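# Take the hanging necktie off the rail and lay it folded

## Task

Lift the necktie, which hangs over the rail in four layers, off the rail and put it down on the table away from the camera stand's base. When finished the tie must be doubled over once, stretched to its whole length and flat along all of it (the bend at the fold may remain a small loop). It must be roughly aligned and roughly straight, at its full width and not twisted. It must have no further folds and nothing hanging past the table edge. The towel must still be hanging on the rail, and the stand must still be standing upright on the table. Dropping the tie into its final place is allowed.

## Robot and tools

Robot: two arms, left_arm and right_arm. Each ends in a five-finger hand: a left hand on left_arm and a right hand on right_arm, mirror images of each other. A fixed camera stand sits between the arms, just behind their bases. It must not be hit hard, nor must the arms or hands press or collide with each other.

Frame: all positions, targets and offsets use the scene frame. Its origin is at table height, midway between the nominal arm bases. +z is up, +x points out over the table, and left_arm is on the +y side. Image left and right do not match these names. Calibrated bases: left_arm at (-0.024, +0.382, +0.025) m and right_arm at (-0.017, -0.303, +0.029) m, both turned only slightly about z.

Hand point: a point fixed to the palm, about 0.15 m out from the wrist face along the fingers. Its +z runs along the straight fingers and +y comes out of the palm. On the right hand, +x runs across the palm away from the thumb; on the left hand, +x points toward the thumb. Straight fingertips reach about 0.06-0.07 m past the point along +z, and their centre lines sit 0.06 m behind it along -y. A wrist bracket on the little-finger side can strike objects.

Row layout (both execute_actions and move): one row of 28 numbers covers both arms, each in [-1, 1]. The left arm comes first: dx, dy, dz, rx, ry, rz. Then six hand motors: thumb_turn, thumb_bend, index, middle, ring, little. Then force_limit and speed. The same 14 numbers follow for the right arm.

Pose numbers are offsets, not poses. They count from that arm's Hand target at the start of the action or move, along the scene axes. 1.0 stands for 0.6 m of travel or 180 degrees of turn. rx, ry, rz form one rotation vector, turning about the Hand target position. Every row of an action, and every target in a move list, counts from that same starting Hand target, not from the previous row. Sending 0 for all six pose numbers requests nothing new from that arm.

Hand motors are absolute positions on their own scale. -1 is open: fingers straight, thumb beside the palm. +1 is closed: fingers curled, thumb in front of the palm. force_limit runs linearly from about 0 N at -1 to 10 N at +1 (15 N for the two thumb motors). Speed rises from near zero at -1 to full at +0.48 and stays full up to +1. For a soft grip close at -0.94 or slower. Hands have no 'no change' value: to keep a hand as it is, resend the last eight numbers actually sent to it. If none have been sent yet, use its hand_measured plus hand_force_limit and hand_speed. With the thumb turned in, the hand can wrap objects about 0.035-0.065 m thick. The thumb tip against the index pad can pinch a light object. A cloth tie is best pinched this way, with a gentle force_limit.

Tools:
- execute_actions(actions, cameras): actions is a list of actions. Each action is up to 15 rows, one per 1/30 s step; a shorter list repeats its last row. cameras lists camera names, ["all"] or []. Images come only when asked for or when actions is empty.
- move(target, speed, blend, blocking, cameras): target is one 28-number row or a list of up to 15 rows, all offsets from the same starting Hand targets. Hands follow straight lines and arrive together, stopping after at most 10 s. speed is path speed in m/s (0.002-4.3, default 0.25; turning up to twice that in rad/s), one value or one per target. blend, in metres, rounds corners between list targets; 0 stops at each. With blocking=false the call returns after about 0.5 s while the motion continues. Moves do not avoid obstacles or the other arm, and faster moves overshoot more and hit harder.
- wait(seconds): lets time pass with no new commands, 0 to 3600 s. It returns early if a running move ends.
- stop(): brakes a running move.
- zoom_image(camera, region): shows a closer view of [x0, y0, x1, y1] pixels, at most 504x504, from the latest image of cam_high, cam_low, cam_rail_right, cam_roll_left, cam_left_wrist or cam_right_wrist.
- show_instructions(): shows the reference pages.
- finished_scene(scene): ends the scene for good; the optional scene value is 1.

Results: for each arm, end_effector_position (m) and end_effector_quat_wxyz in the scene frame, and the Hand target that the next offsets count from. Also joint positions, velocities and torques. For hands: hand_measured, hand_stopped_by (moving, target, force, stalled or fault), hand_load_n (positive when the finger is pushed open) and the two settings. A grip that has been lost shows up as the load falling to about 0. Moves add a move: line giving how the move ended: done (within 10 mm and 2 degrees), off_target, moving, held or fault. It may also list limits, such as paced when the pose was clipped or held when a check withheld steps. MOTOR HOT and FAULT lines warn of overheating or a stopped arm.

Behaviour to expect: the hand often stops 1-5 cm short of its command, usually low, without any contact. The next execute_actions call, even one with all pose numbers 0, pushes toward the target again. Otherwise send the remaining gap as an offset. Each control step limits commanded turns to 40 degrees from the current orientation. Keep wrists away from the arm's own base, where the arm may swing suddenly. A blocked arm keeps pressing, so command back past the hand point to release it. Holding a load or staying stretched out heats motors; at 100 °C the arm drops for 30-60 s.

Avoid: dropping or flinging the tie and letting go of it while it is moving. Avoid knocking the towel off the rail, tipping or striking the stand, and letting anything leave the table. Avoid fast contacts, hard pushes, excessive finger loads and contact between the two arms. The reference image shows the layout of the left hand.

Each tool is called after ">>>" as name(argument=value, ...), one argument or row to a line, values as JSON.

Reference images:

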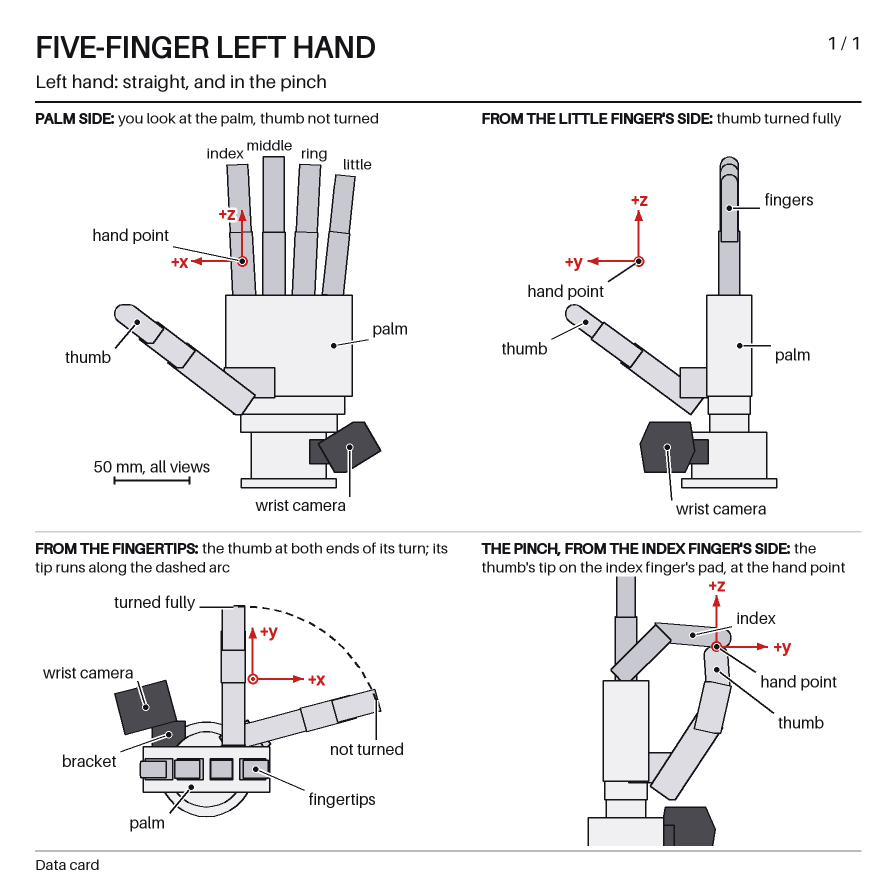

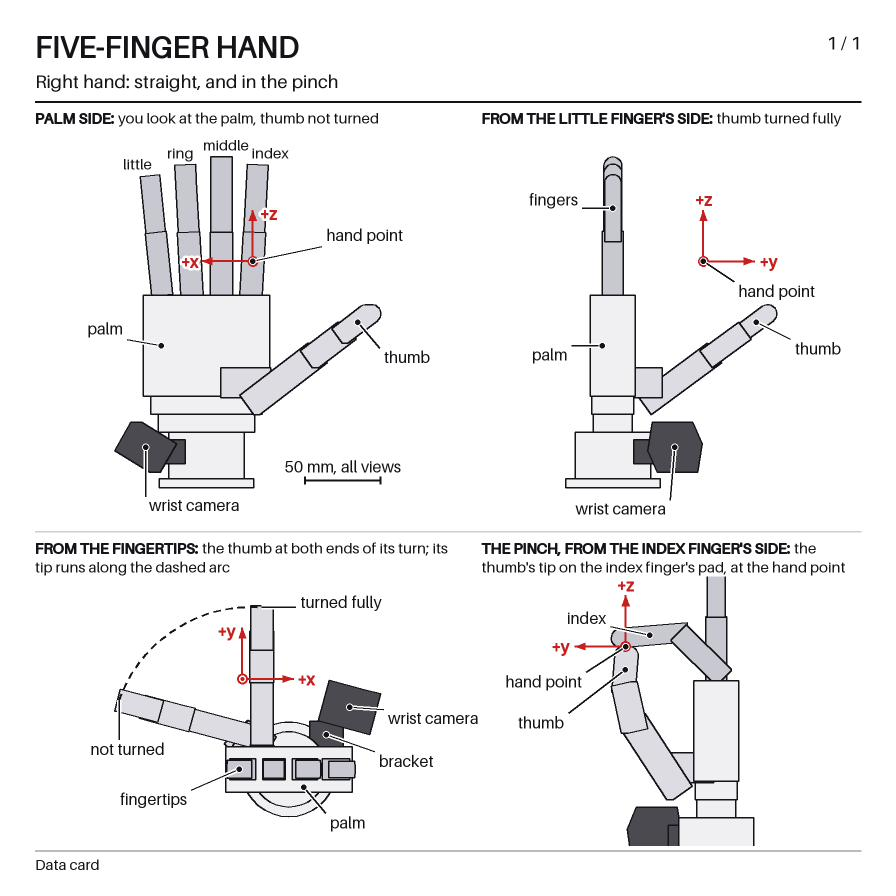

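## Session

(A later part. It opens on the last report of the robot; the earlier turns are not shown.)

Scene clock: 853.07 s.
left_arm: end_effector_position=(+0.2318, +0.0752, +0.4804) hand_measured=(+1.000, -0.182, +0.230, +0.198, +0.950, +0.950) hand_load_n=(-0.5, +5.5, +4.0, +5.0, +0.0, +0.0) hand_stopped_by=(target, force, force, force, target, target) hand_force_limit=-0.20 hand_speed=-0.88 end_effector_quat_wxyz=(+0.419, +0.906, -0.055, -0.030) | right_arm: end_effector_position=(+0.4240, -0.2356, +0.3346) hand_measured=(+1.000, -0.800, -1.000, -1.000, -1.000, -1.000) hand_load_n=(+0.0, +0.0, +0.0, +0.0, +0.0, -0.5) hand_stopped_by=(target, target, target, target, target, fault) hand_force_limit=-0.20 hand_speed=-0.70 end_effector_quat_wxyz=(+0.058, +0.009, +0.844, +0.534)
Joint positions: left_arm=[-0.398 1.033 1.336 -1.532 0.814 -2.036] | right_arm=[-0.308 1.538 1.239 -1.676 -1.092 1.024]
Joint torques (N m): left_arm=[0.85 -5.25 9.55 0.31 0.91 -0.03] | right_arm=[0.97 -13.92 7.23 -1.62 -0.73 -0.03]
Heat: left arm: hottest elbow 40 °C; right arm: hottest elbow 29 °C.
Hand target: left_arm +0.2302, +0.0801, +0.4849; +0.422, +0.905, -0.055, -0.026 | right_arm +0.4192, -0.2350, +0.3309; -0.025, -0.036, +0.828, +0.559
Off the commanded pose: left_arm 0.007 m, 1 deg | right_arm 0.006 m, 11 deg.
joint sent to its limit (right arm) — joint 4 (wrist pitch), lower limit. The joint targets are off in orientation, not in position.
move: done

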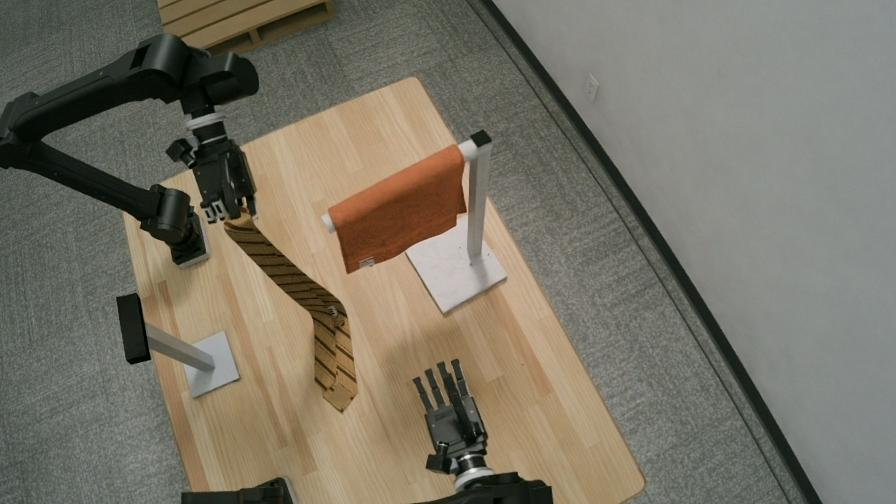

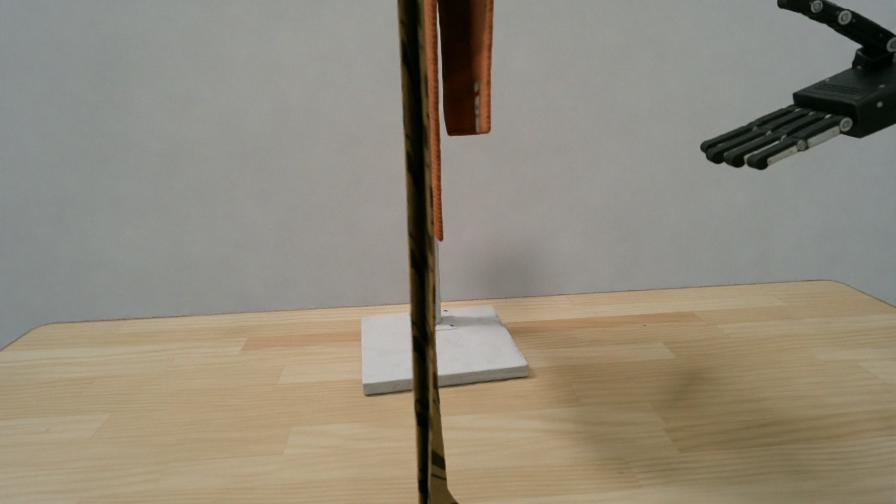

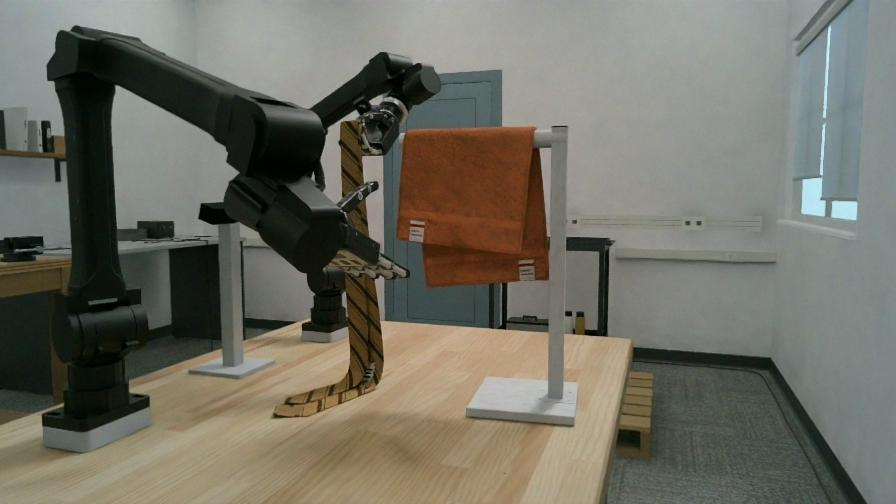

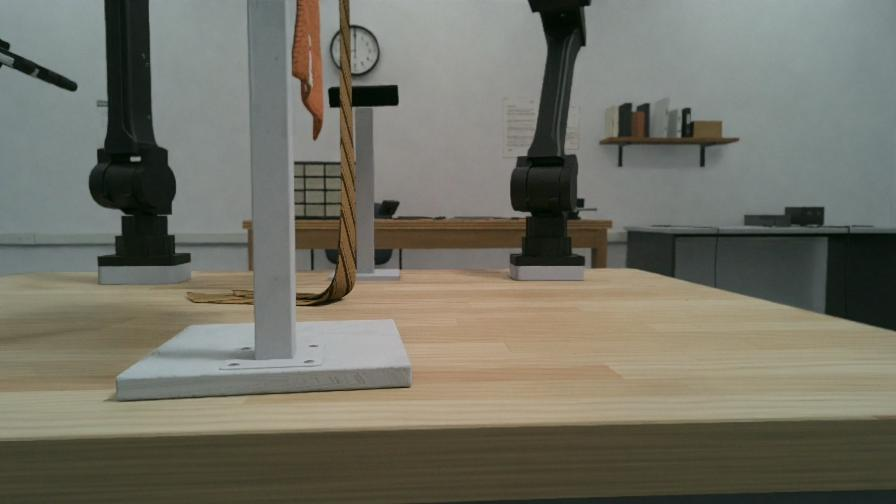

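>>> move(
  target=[
    [0.0647, 0.175, -0.1667, 0.1103, -0.0135, 0, 1, -0.1, 0.27, 0.25, 0.95, 0.95, -0.2, -0.88, 0, 0, 0, 0, 0, 0, 1, -0.8, -1, -1, -1, -1, -0.2, -0.7],
    [0.103, 0.355, -0.35, 0.1649, -0.0247, -0.0163, 1, -0.1, 0.27, 0.25, 0.95, 0.95, -0.2, -0.88, 0, 0, 0, 0, 0, 0, 1, -0.8, -1, -1, -1, -1, -0.2, -0.7],
  ],
  cameras=["all"],
  speed=0.08,
  blend=[0.04, 0],
)

>>> zoom_image(
  camera="cam_high",
  region=[200, 180, 420, 440],
)

>>> zoom_image(
  camera="cam_rail_right",
  region=[220, 240, 420, 440],
)

Scene clock: 876.43 s.
left_arm: end_effector_position=(+0.2879, +0.2888, +0.2766) hand_measured=(+1.000, -0.182, +0.230, +0.198, +0.950, +0.950) hand_load_n=(-0.5, +5.5, +4.5, +5.0, +0.0, +0.0) hand_stopped_by=(target, force, force, force, target, target) hand_force_limit=-0.20 hand_speed=-0.88 end_effector_quat_wxyz=(+0.174, +0.981, -0.086, -0.019) | right_arm: end_effector_position=(+0.4240, -0.2356, +0.3346) hand_measured=(+1.000, -0.800, -1.000, -1.000, -1.000, -1.000) hand_load_n=(+0.0, +0.0, +0.0, +0.0, +0.0, +0.0) hand_stopped_by=(target, target, target, target, target, fault) hand_force_limit=-0.20 hand_speed=-0.70 end_effector_quat_wxyz=(+0.058, +0.009, +0.844, +0.534)
Joint positions: left_arm=[0.152 1.16 1.112 -1.634 0.334 -1.266] | right_arm=[-0.308 1.538 1.239 -1.676 -1.092 1.024]
Joint torques (N m): left_arm=[0.67 -5.42 8.95 0.47 0.27 -0.07] | right_arm=[0.97 -13.86 7.23 -1.62 -0.73 -0.03]
Heat: left arm: hottest elbow 39 °C; right arm: hottest elbow 29 °C.
Hand target: left_arm +0.2920, +0.2930, +0.2749; +0.173, +0.981, -0.086, -0.015 | right_arm +0.4192, -0.2350, +0.3309; -0.025, -0.036, +0.828, +0.559
Off the commanded pose: left_arm 0.006 m, 1 deg | right_arm 0.006 m, 11 deg.
joint sent to its limit (right arm) — joint 4 (wrist pitch), lower limit. The joint targets are off in orientation, not in position.
move: done
cam_left_wrist: T_world_to_cam=[[0.36951, 0.86025, -0.35133, -0.25754], [0.83614, -0.14288, 0.52957, -0.34084], [0.40537, -0.48945, -0.77209, 0.35317]] pos_world=[0.237, 0.3457, 0.3627]
cam_right_wrist: T_world_to_cam=[[-0.32086, 0.44661, 0.83522, -0.03658], [0.73057, -0.44451, 0.51834, -0.59323], [0.60276, 0.7765, -0.18366, 0.10328]] pos_world=[0.3594, -0.32755, 0.35701]

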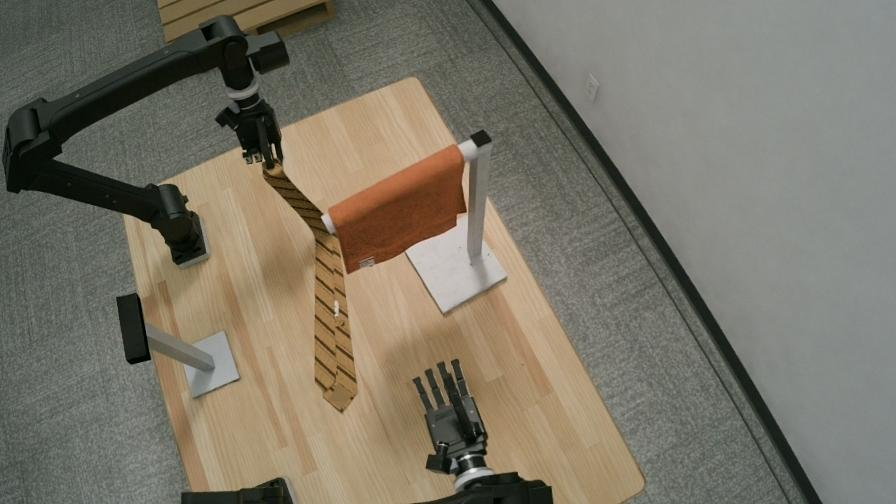

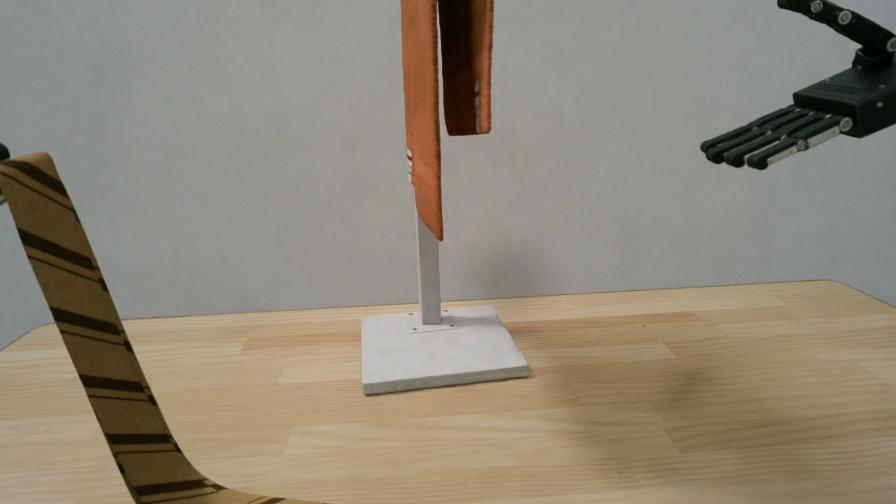

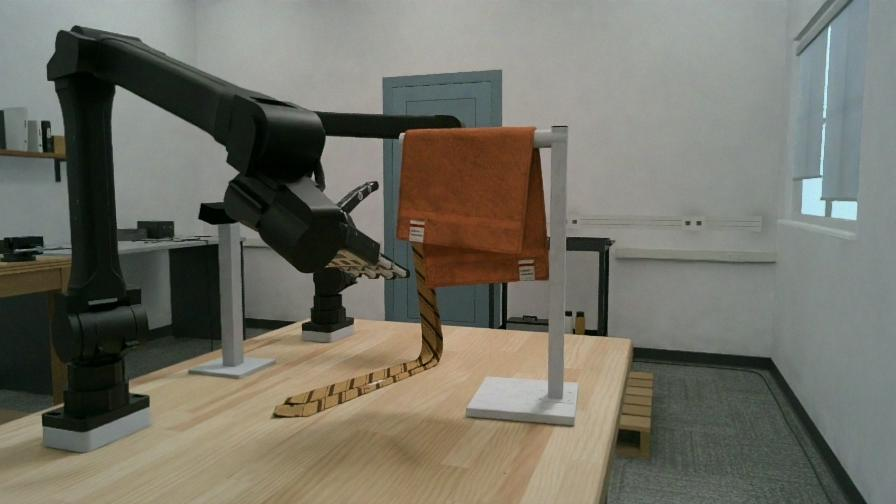

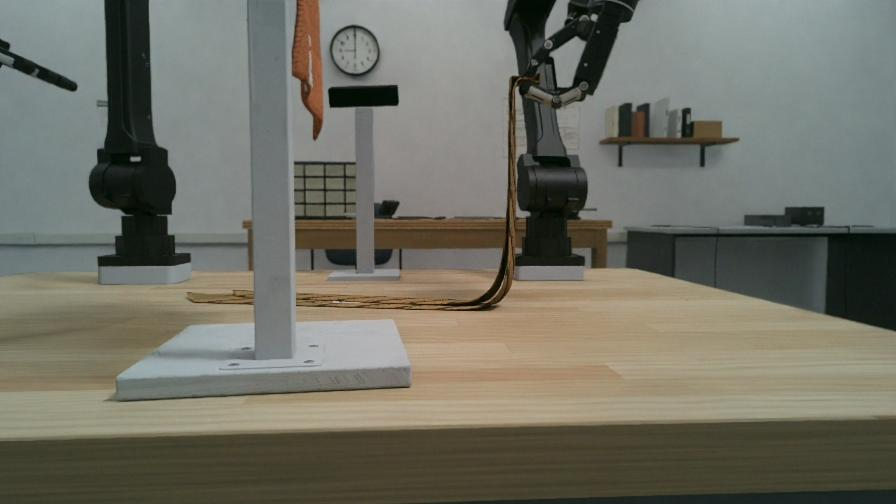

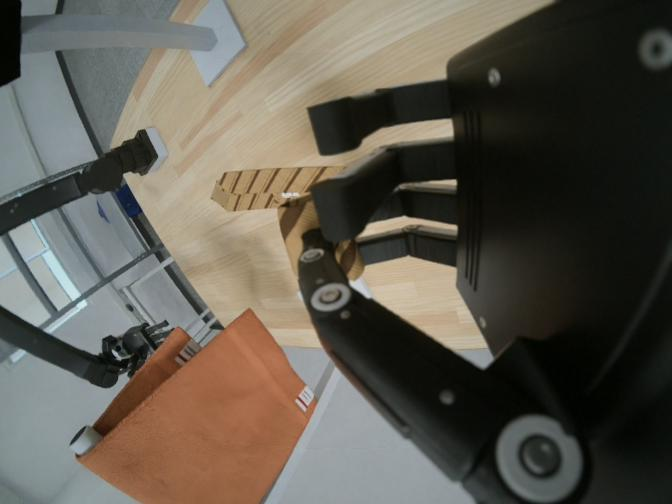

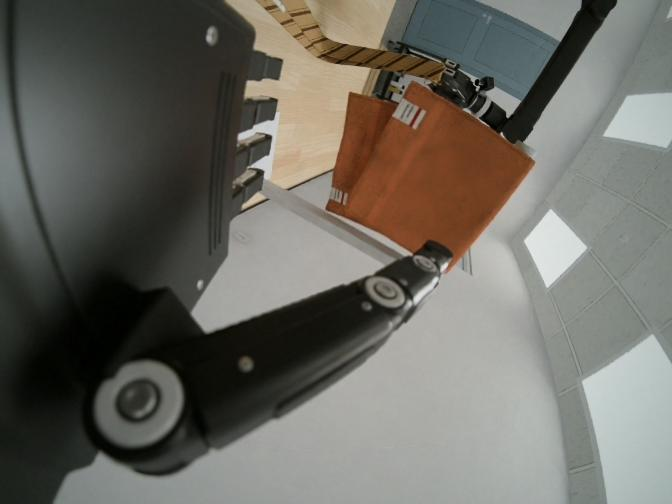

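Scaled by 1.938 from the camera's image (finer frame: 1280x720).

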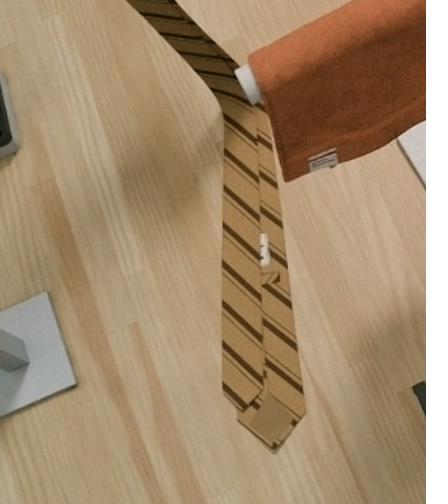

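Scaled by 2.520 from the camera's image (finer frame: 1280x720).

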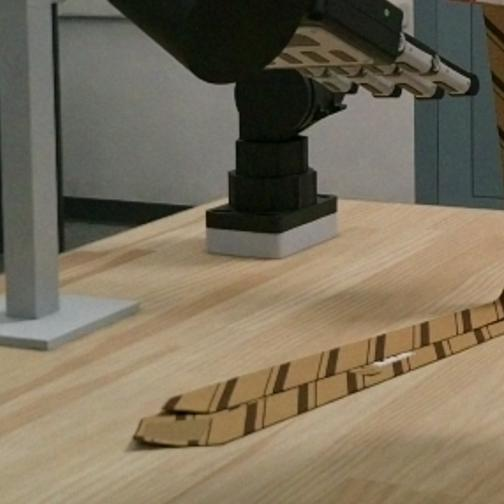

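>>> move(
  target=[
    [0.04, 0.1667, -0.2, 0.0437, -0.0085, -0.0111, 1, -0.1, 0.27, 0.25, 0.95, 0.95, -0.2, -0.88, 0, 0, 0, 0, 0, 0, 1, -0.8, -1, -1, -1, -1, -0.2, -0.7],
    [0.06, 0.265, -0.3167, 0.0709, -0.0138, -0.0111, 1, -0.1, 0.27, 0.25, 0.95, 0.95, -0.2, -0.88, 0, 0, 0, 0, 0, 0, 1, -0.8, -1, -1, -1, -1, -0.2, -0.7],
  ],
  cameras=["all"],
  speed=0.07,
  blend=[0.03, 0],
)

>>> zoom_image(
  camera="cam_high",
  region=[220, 100, 400, 420],
)

>>> zoom_image(
  camera="cam_roll_left",
  region=[480, 150, 740, 340],
)

>>> zoom_image(
  camera="cam_left_wrist",
  region=[180, 130, 420, 300],
)

Scene clock: 899.03 s.
left_arm: end_effector_position=(+0.3278, +0.4464, +0.0886) hand_measured=(+1.000, -0.182, +0.230, +0.198, +0.950, +0.950) hand_load_n=(+0.0, +5.5, +4.5, +5.0, +0.0, +0.0) hand_stopped_by=(target, force, force, force, target, target) hand_force_limit=-0.20 hand_speed=-0.88 end_effector_quat_wxyz=(+0.062, +0.992, -0.106, -0.007) | right_arm: end_effector_position=(+0.4240, -0.2356, +0.3346) hand_measured=(+1.000, -0.800, -1.000, -1.000, -1.000, -1.000) hand_load_n=(+0.0, +0.0, +0.0, +0.0, +0.0, +0.0) hand_stopped_by=(target, target, target, target, target, fault) hand_force_limit=-0.20 hand_speed=-0.70 end_effector_quat_wxyz=(+0.058, +0.009, +0.844, +0.534)
Joint positions: left_arm=[0.466 1.46 0.933 -1.119 0.1 -0.931] | right_arm=[-0.308 1.538 1.239 -1.676 -1.092 1.024]
Joint torques (N m): left_arm=[1.26 -8.53 7.57 0.53 -0.01 -0.07] | right_arm=[0.97 -13.86 7.23 -1.63 -0.73 -0.03]
Heat: left arm: hottest elbow 38 °C; right arm: hottest elbow 29 °C.
Hand target: left_arm +0.3280, +0.4519, +0.0850; +0.060, +0.993, -0.105, -0.006 | right_arm +0.4192, -0.2350, +0.3309; -0.025, -0.036, +0.828, +0.559
Off the commanded pose: left_arm 0.007 m, 0 deg | right_arm 0.006 m, 11 deg.
joint sent to its limit (right arm) — joint 4 (wrist pitch), lower limit. The joint targets are off in orientation, not in position.
move: done
cam_left_wrist: T_world_to_cam=[[0.41365, 0.90018, -0.13628, -0.52525], [0.80162, -0.28913, 0.52327, -0.17492], [0.43163, -0.3257, -0.8412, 0.19348]] pos_world=[0.27398, 0.48526, 0.1827]
cam_right_wrist: T_world_to_cam=[[-0.32086, 0.44661, 0.83522, -0.03658], [0.73057, -0.44451, 0.51834, -0.59323], [0.60276, 0.7765, -0.18366, 0.10328]] pos_world=[0.3594, -0.32755, 0.35701]

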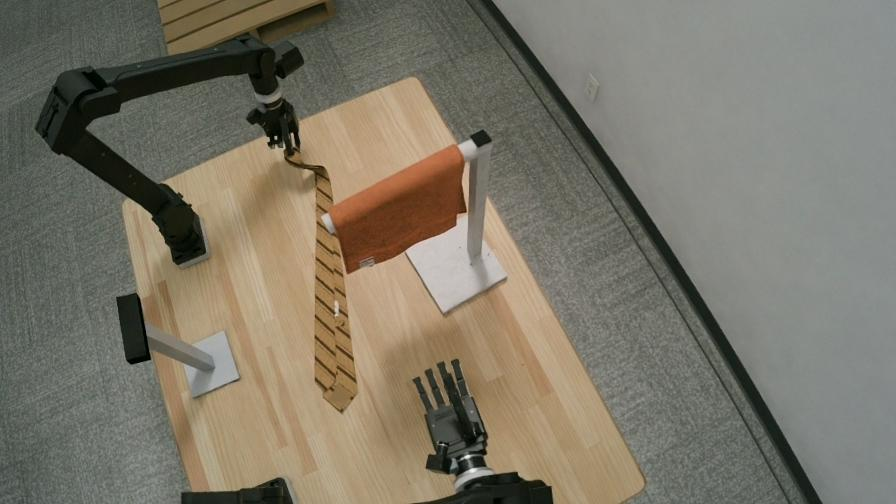

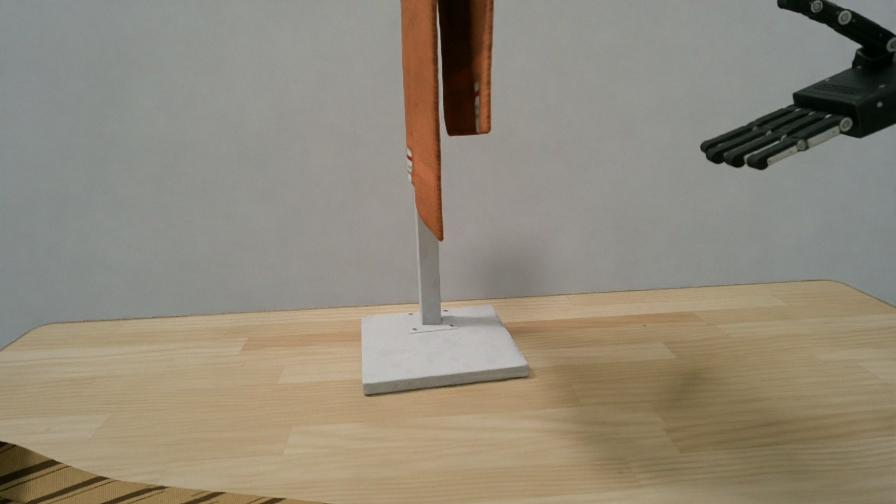

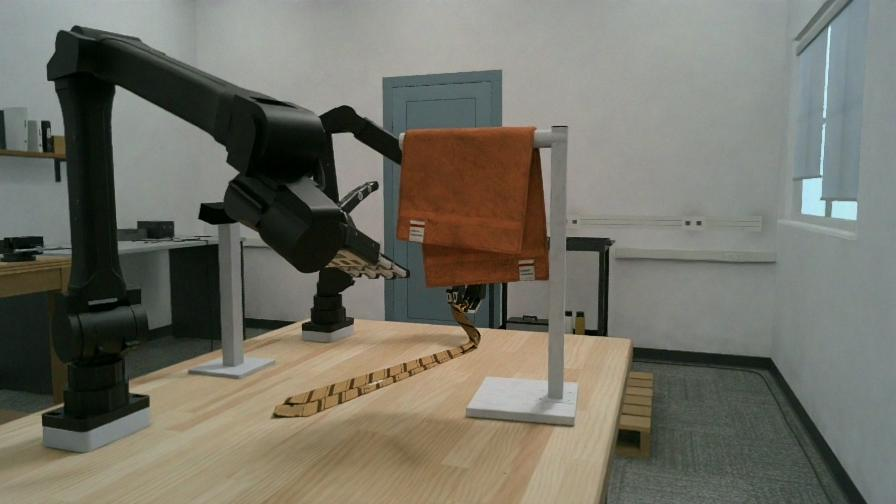

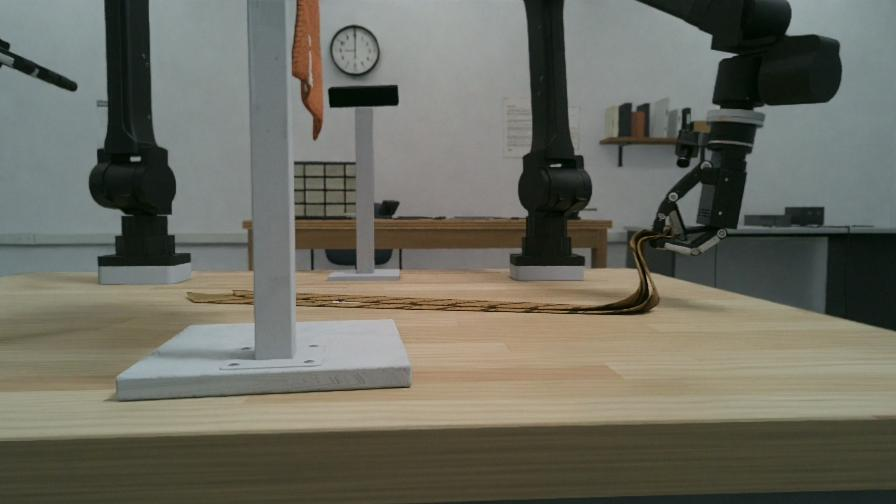

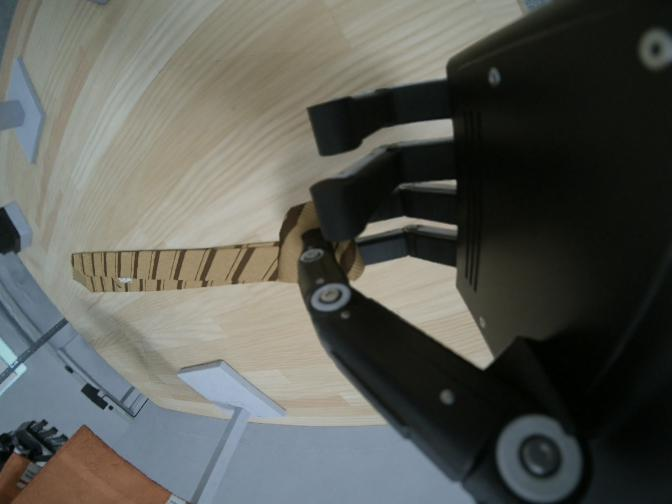

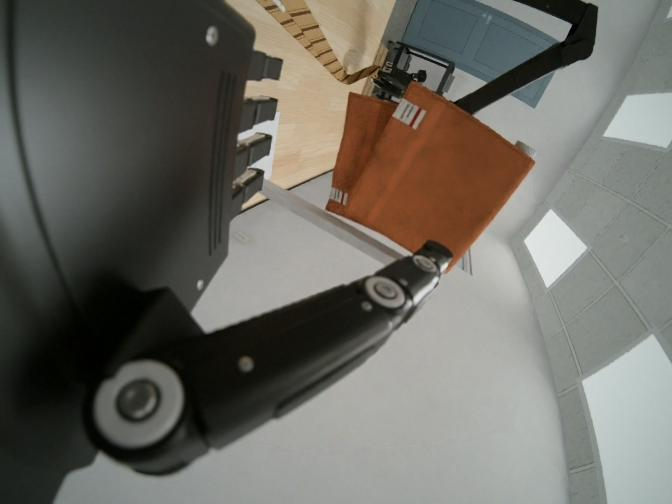

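Scaled by 1.575 from the camera's image (finer frame: 1280x720).

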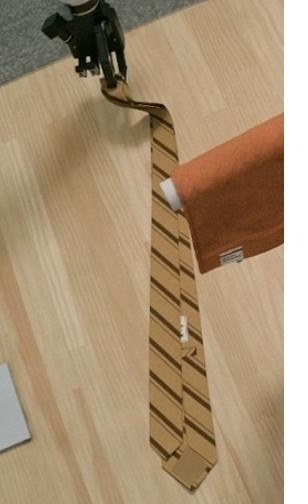

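Scaled by 1.938 from the camera's image (finer frame: 1280x720).

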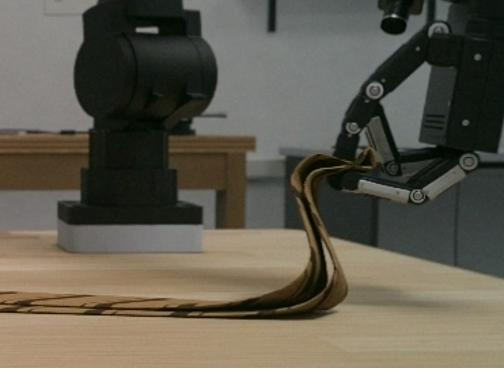

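Scaled by 2.100 from the camera's image (finer frame: 960x720).

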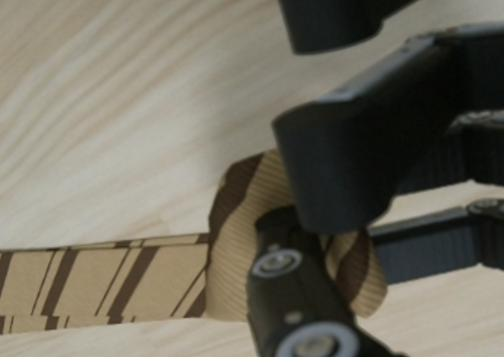

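>>> move(
  target=[
    [0.025, 0.035, -0.04, 0.0, 0.0, 0.0, 1, -0.1, 0.27, 0.25, 0.95, 0.95, -0.2, -0.88, 0, 0, 0, 0, 0, 0, 1, -0.8, -1, -1, -1, -1, -0.2, -0.7],
    [0.03, 0.055, -0.075, 0.028, -0.006, 0, 1, -0.1, 0.27, 0.25, 0.95, 0.95, -0.2, -0.88, 0, 0, 0, 0, 0, 0, 1, -0.8, -1, -1, -1, -1, -0.2, -0.7],
  ],
  cameras=["cam_high", "cam_rail_right", "cam_roll_left", "cam_left_wrist"],
  speed=0.05,
  blend=[0.01, 0],
)

>>> zoom_image(
  camera="cam_high",
  region=[220, 100, 400, 420],
)

>>> zoom_image(
  camera="cam_roll_left",
  region=[480, 150, 740, 340],
)

>>> zoom_image(
  camera="cam_left_wrist",
  region=[180, 130, 420, 300],
)

Scene clock: 922.33 s.
left_arm: end_effector_position=(+0.3473, +0.4824, +0.0463) hand_measured=(+1.000, -0.182, +0.230, +0.198, +0.950, +0.950) hand_load_n=(+0.0, +5.5, +4.5, +4.5, +0.0, +0.0) hand_stopped_by=(target, force, force, force, target, target) hand_force_limit=-0.20 hand_speed=-0.88 end_effector_quat_wxyz=(+0.016, +0.994, -0.108, +0.001) | right_arm: end_effector_position=(+0.4240, -0.2356, +0.3346) hand_measured=(+1.000, -0.800, -1.000, -1.000, -1.000, -1.000) hand_load_n=(+0.0, +0.0, +0.0, +0.0, +0.0, +0.0) hand_stopped_by=(target, target, target, target, target, fault) hand_force_limit=-0.20 hand_speed=-0.70 end_effector_quat_wxyz=(+0.058, +0.009, +0.844, +0.534)
Joint positions: left_arm=[0.495 1.557 0.933 -0.961 0.028 -0.902] | right_arm=[-0.308 1.538 1.239 -1.676 -1.092 1.024]
Joint torques (N m): left_arm=[0.62 -9.41 6.84 0.65 -0.14 -0.13] | right_arm=[1.03 -13.92 7.24 -1.63 -0.73 -0.03]
Heat: left arm: hottest elbow 37 °C; right arm: hottest elbow 29 °C.
Hand target: left_arm +0.3459, +0.4849, +0.0399; +0.016, +0.994, -0.105, -0.002 | right_arm +0.4192, -0.2350, +0.3309; -0.025, -0.036, +0.828, +0.559
Off the commanded pose: left_arm 0.007 m, 0 deg | right_arm 0.006 m, 11 deg.
joint sent to its limit (right arm) — joint 4 (wrist pitch), lower limit. The joint targets are off in orientation, not in position.
move: done
cam_left_wrist: T_world_to_cam=[[0.41895, 0.90696, -0.04356, -0.58099], [0.78649, -0.33849, 0.51659, -0.12871], [0.45378, -0.25069, -0.85512, 0.11802]] pos_world=[0.29107, 0.51296, 0.1421]

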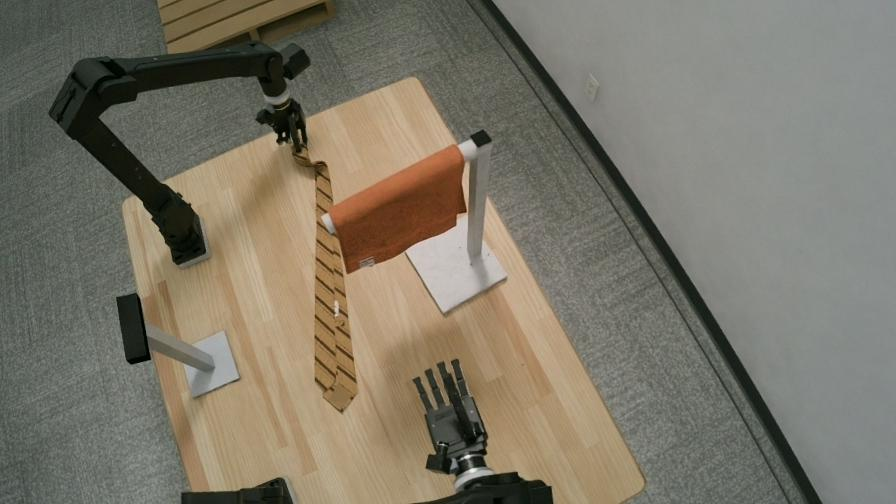

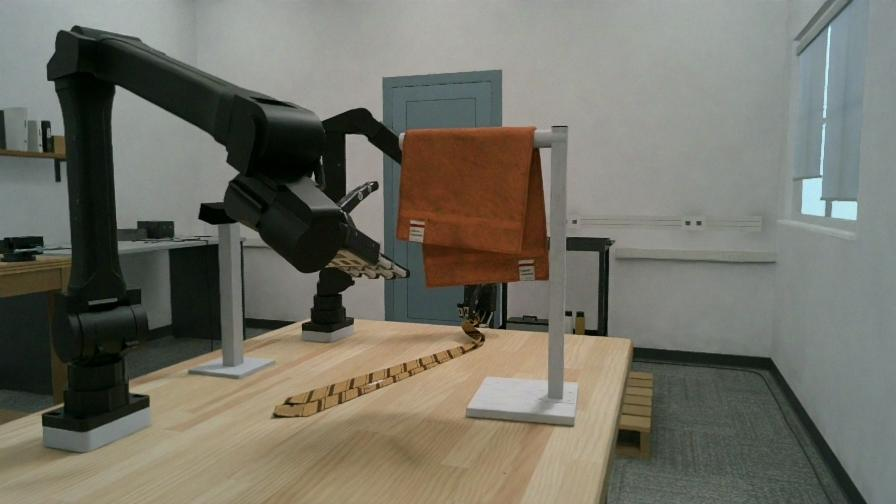

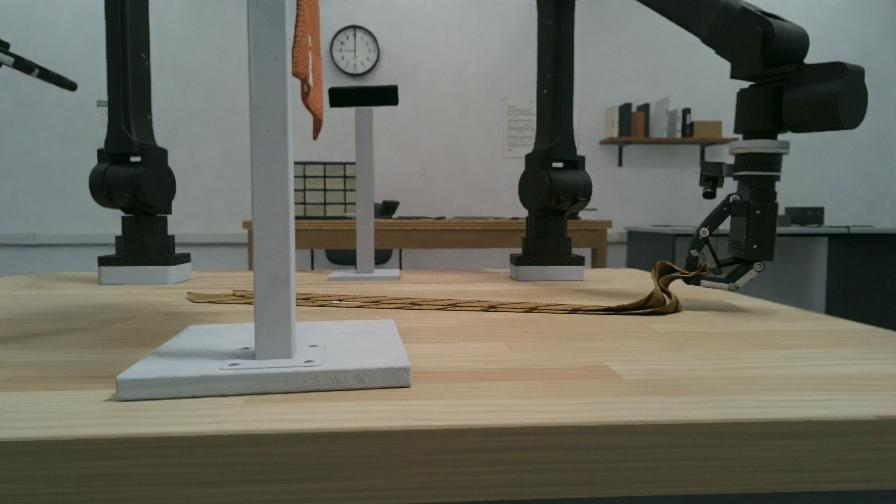

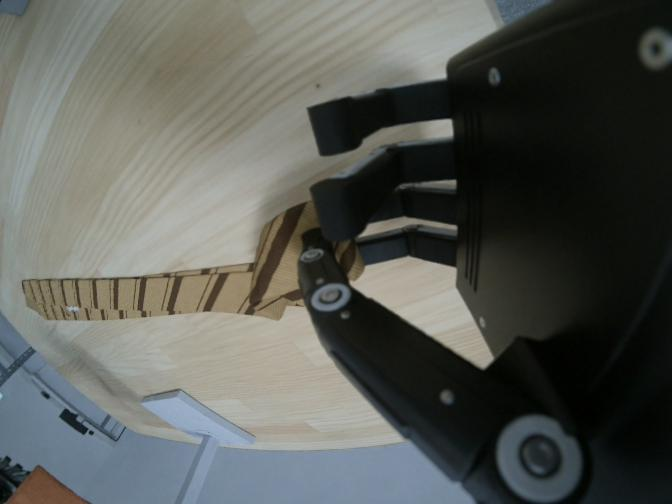

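Scaled by 1.575 from the camera's image (finer frame: 1280x720).

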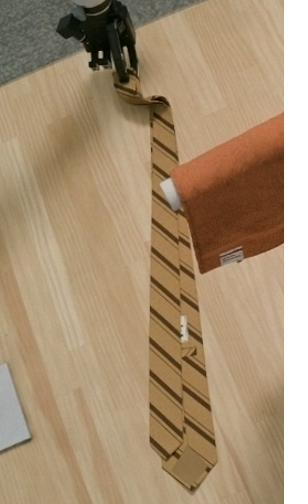

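Scaled by 1.938 from the camera's image (finer frame: 1280x720).

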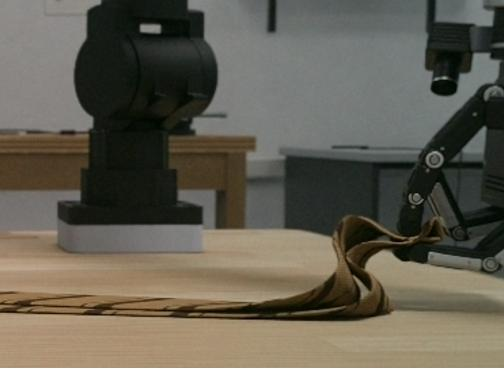

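Scaled by 2.100 from the camera's image (finer frame: 960x720).

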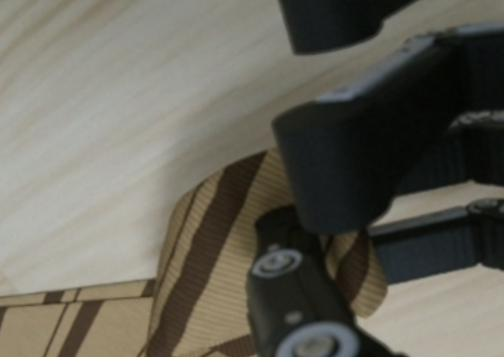

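>>> move(
  target=[
    [0.015, 0.025, 0.075, 0.0, 0.0, 0.0, 1, -0.1, 0.27, 0.25, 0.95, 0.95, -0.2, -0.88, 0, 0, 0, 0, 0, 0, 1, -0.8, -1, -1, -1, -1, -0.2, -0.7],
    [0.082, 0.0785, 0.075, 0, 0, -0.0278, 1, -0.1, 0.27, 0.25, 0.95, 0.95, -0.2, -0.88, 0, 0, 0, 0, 0, 0, 1, -0.8, -1, -1, -1, -1, -0.2, -0.7],
  ],
  cameras=["cam_high", "cam_rail_right", "cam_roll_left", "cam_left_wrist"],
  speed=0.05,
  blend=[0.01, 0],
)

>>> zoom_image(
  camera="cam_high",
  region=[220, 100, 400, 420],
)

>>> zoom_image(
  camera="cam_roll_left",
  region=[500, 150, 800, 340],
)

>>> zoom_image(
  camera="cam_left_wrist",
  region=[120, 130, 420, 340],
)

Scene clock: 944.87 s.
left_arm: end_effector_position=(+0.3861, +0.5195, +0.0778) hand_measured=(+1.000, -0.182, +0.230, +0.198, +0.950, +0.950) hand_load_n=(+0.0, +5.5, +4.5, +4.5, +0.0, +0.0) hand_stopped_by=(target, force, force, force, target, target) hand_force_limit=-0.20 hand_speed=-0.88 end_effector_quat_wxyz=(+0.021, +0.988, -0.150, -0.007) | right_arm: end_effector_position=(+0.4240, -0.2356, +0.3346) hand_measured=(+1.000, -0.800, -1.000, -1.000, -1.000, -1.000) hand_load_n=(+0.0, -0.5, +0.0, +0.0, +0.0, +0.0) hand_stopped_by=(target, target, target, target, target, fault) hand_force_limit=-0.20 hand_speed=-0.70 end_effector_quat_wxyz=(+0.058, +0.009, +0.844, +0.534)
Joint positions: left_arm=[0.527 1.658 1.156 -1.106 0.025 -0.784] | right_arm=[-0.308 1.538 1.239 -1.676 -1.092 1.024]
Joint torques (N m): left_arm=[1.14 -11.87 10.88 -0.36 -0.1 -0.03] | right_arm=[0.97 -13.86 7.24 -1.63 -0.73 -0.03]
Heat: left arm: hottest elbow 36 °C; right arm: hottest elbow 29 °C.
Hand target: left_arm +0.3952, +0.5321, +0.0851; +0.016, +0.989, -0.148, -0.002 | right_arm +0.4192, -0.2350, +0.3309; -0.025, -0.036, +0.828, +0.559
Off the commanded pose: left_arm 0.017 m, 1 deg | right_arm 0.006 m, 11 deg.
joint sent to its limit (right arm) — joint 4 (wrist pitch), lower limit. The joint targets are off in orientation, not in position.
move: off_target (left_arm)
cam_left_wrist: T_world_to_cam=[[0.49388, 0.86749, -0.05948, -0.63662], [0.7639, -0.4002, 0.50626, -0.12145], [0.41537, -0.29547, -0.86033, 0.17509]] pos_world=[0.33446, 0.55539, 0.17425]

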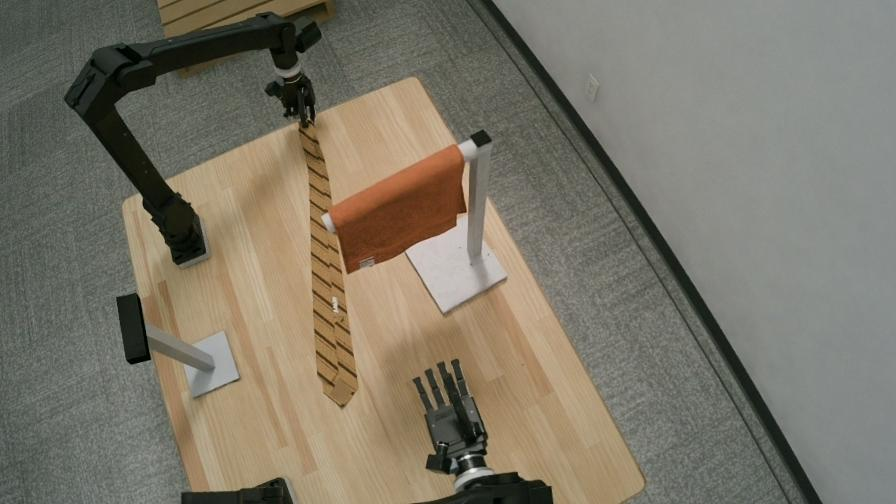

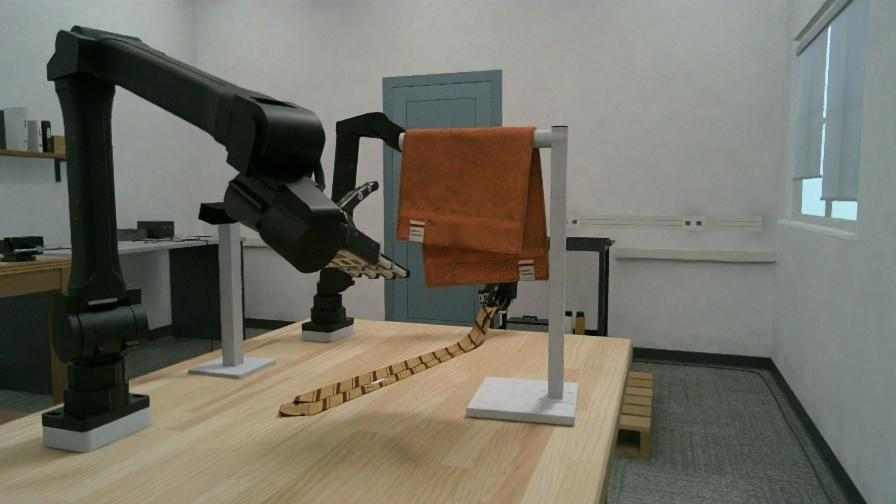

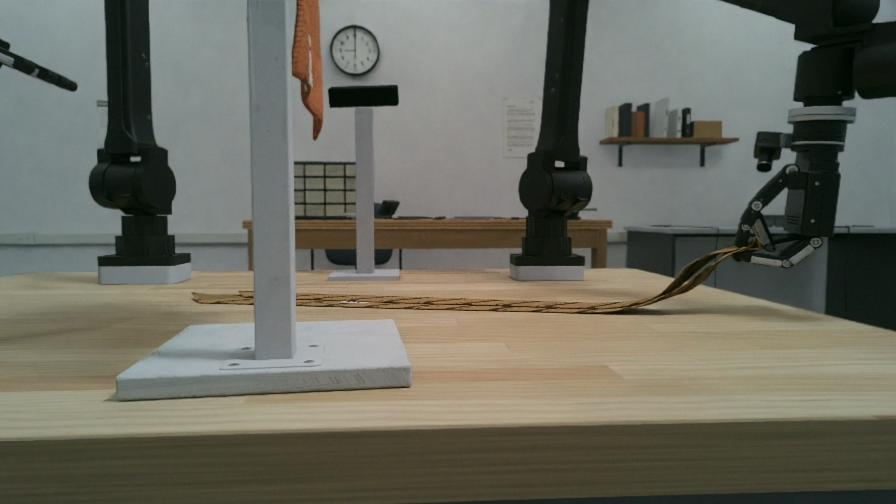

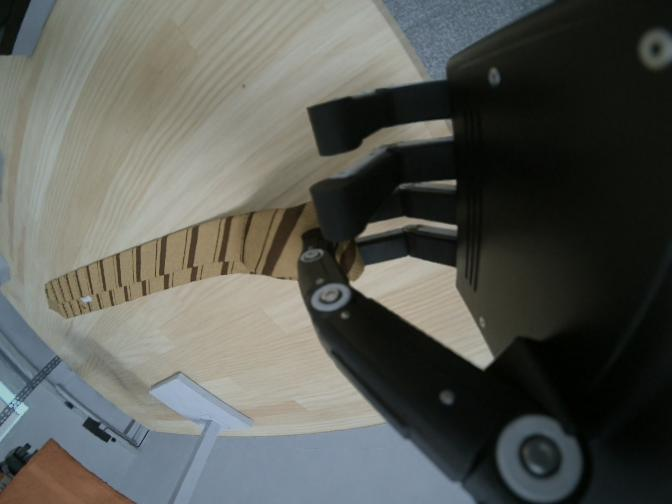

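Scaled by 1.575 from the camera's image (finer frame: 1280x720).

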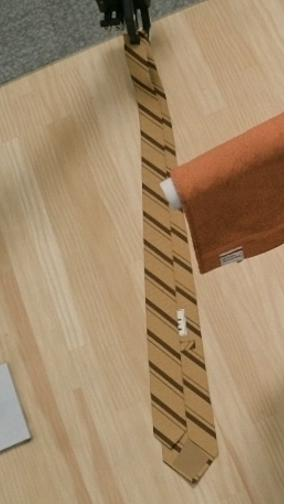

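Scaled by 1.680 from the camera's image (finer frame: 1280x720).

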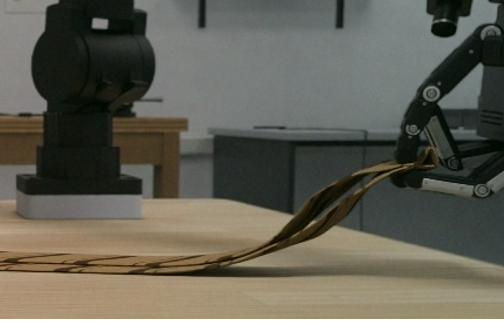

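Scaled by 1.680 from the camera's image (finer frame: 960x720).

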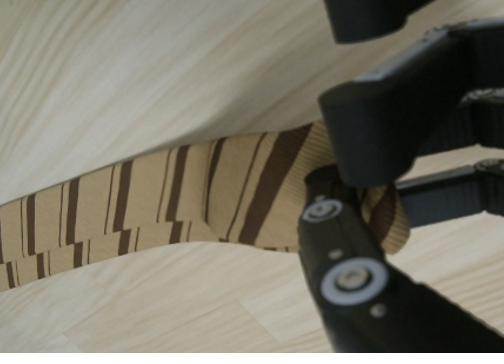

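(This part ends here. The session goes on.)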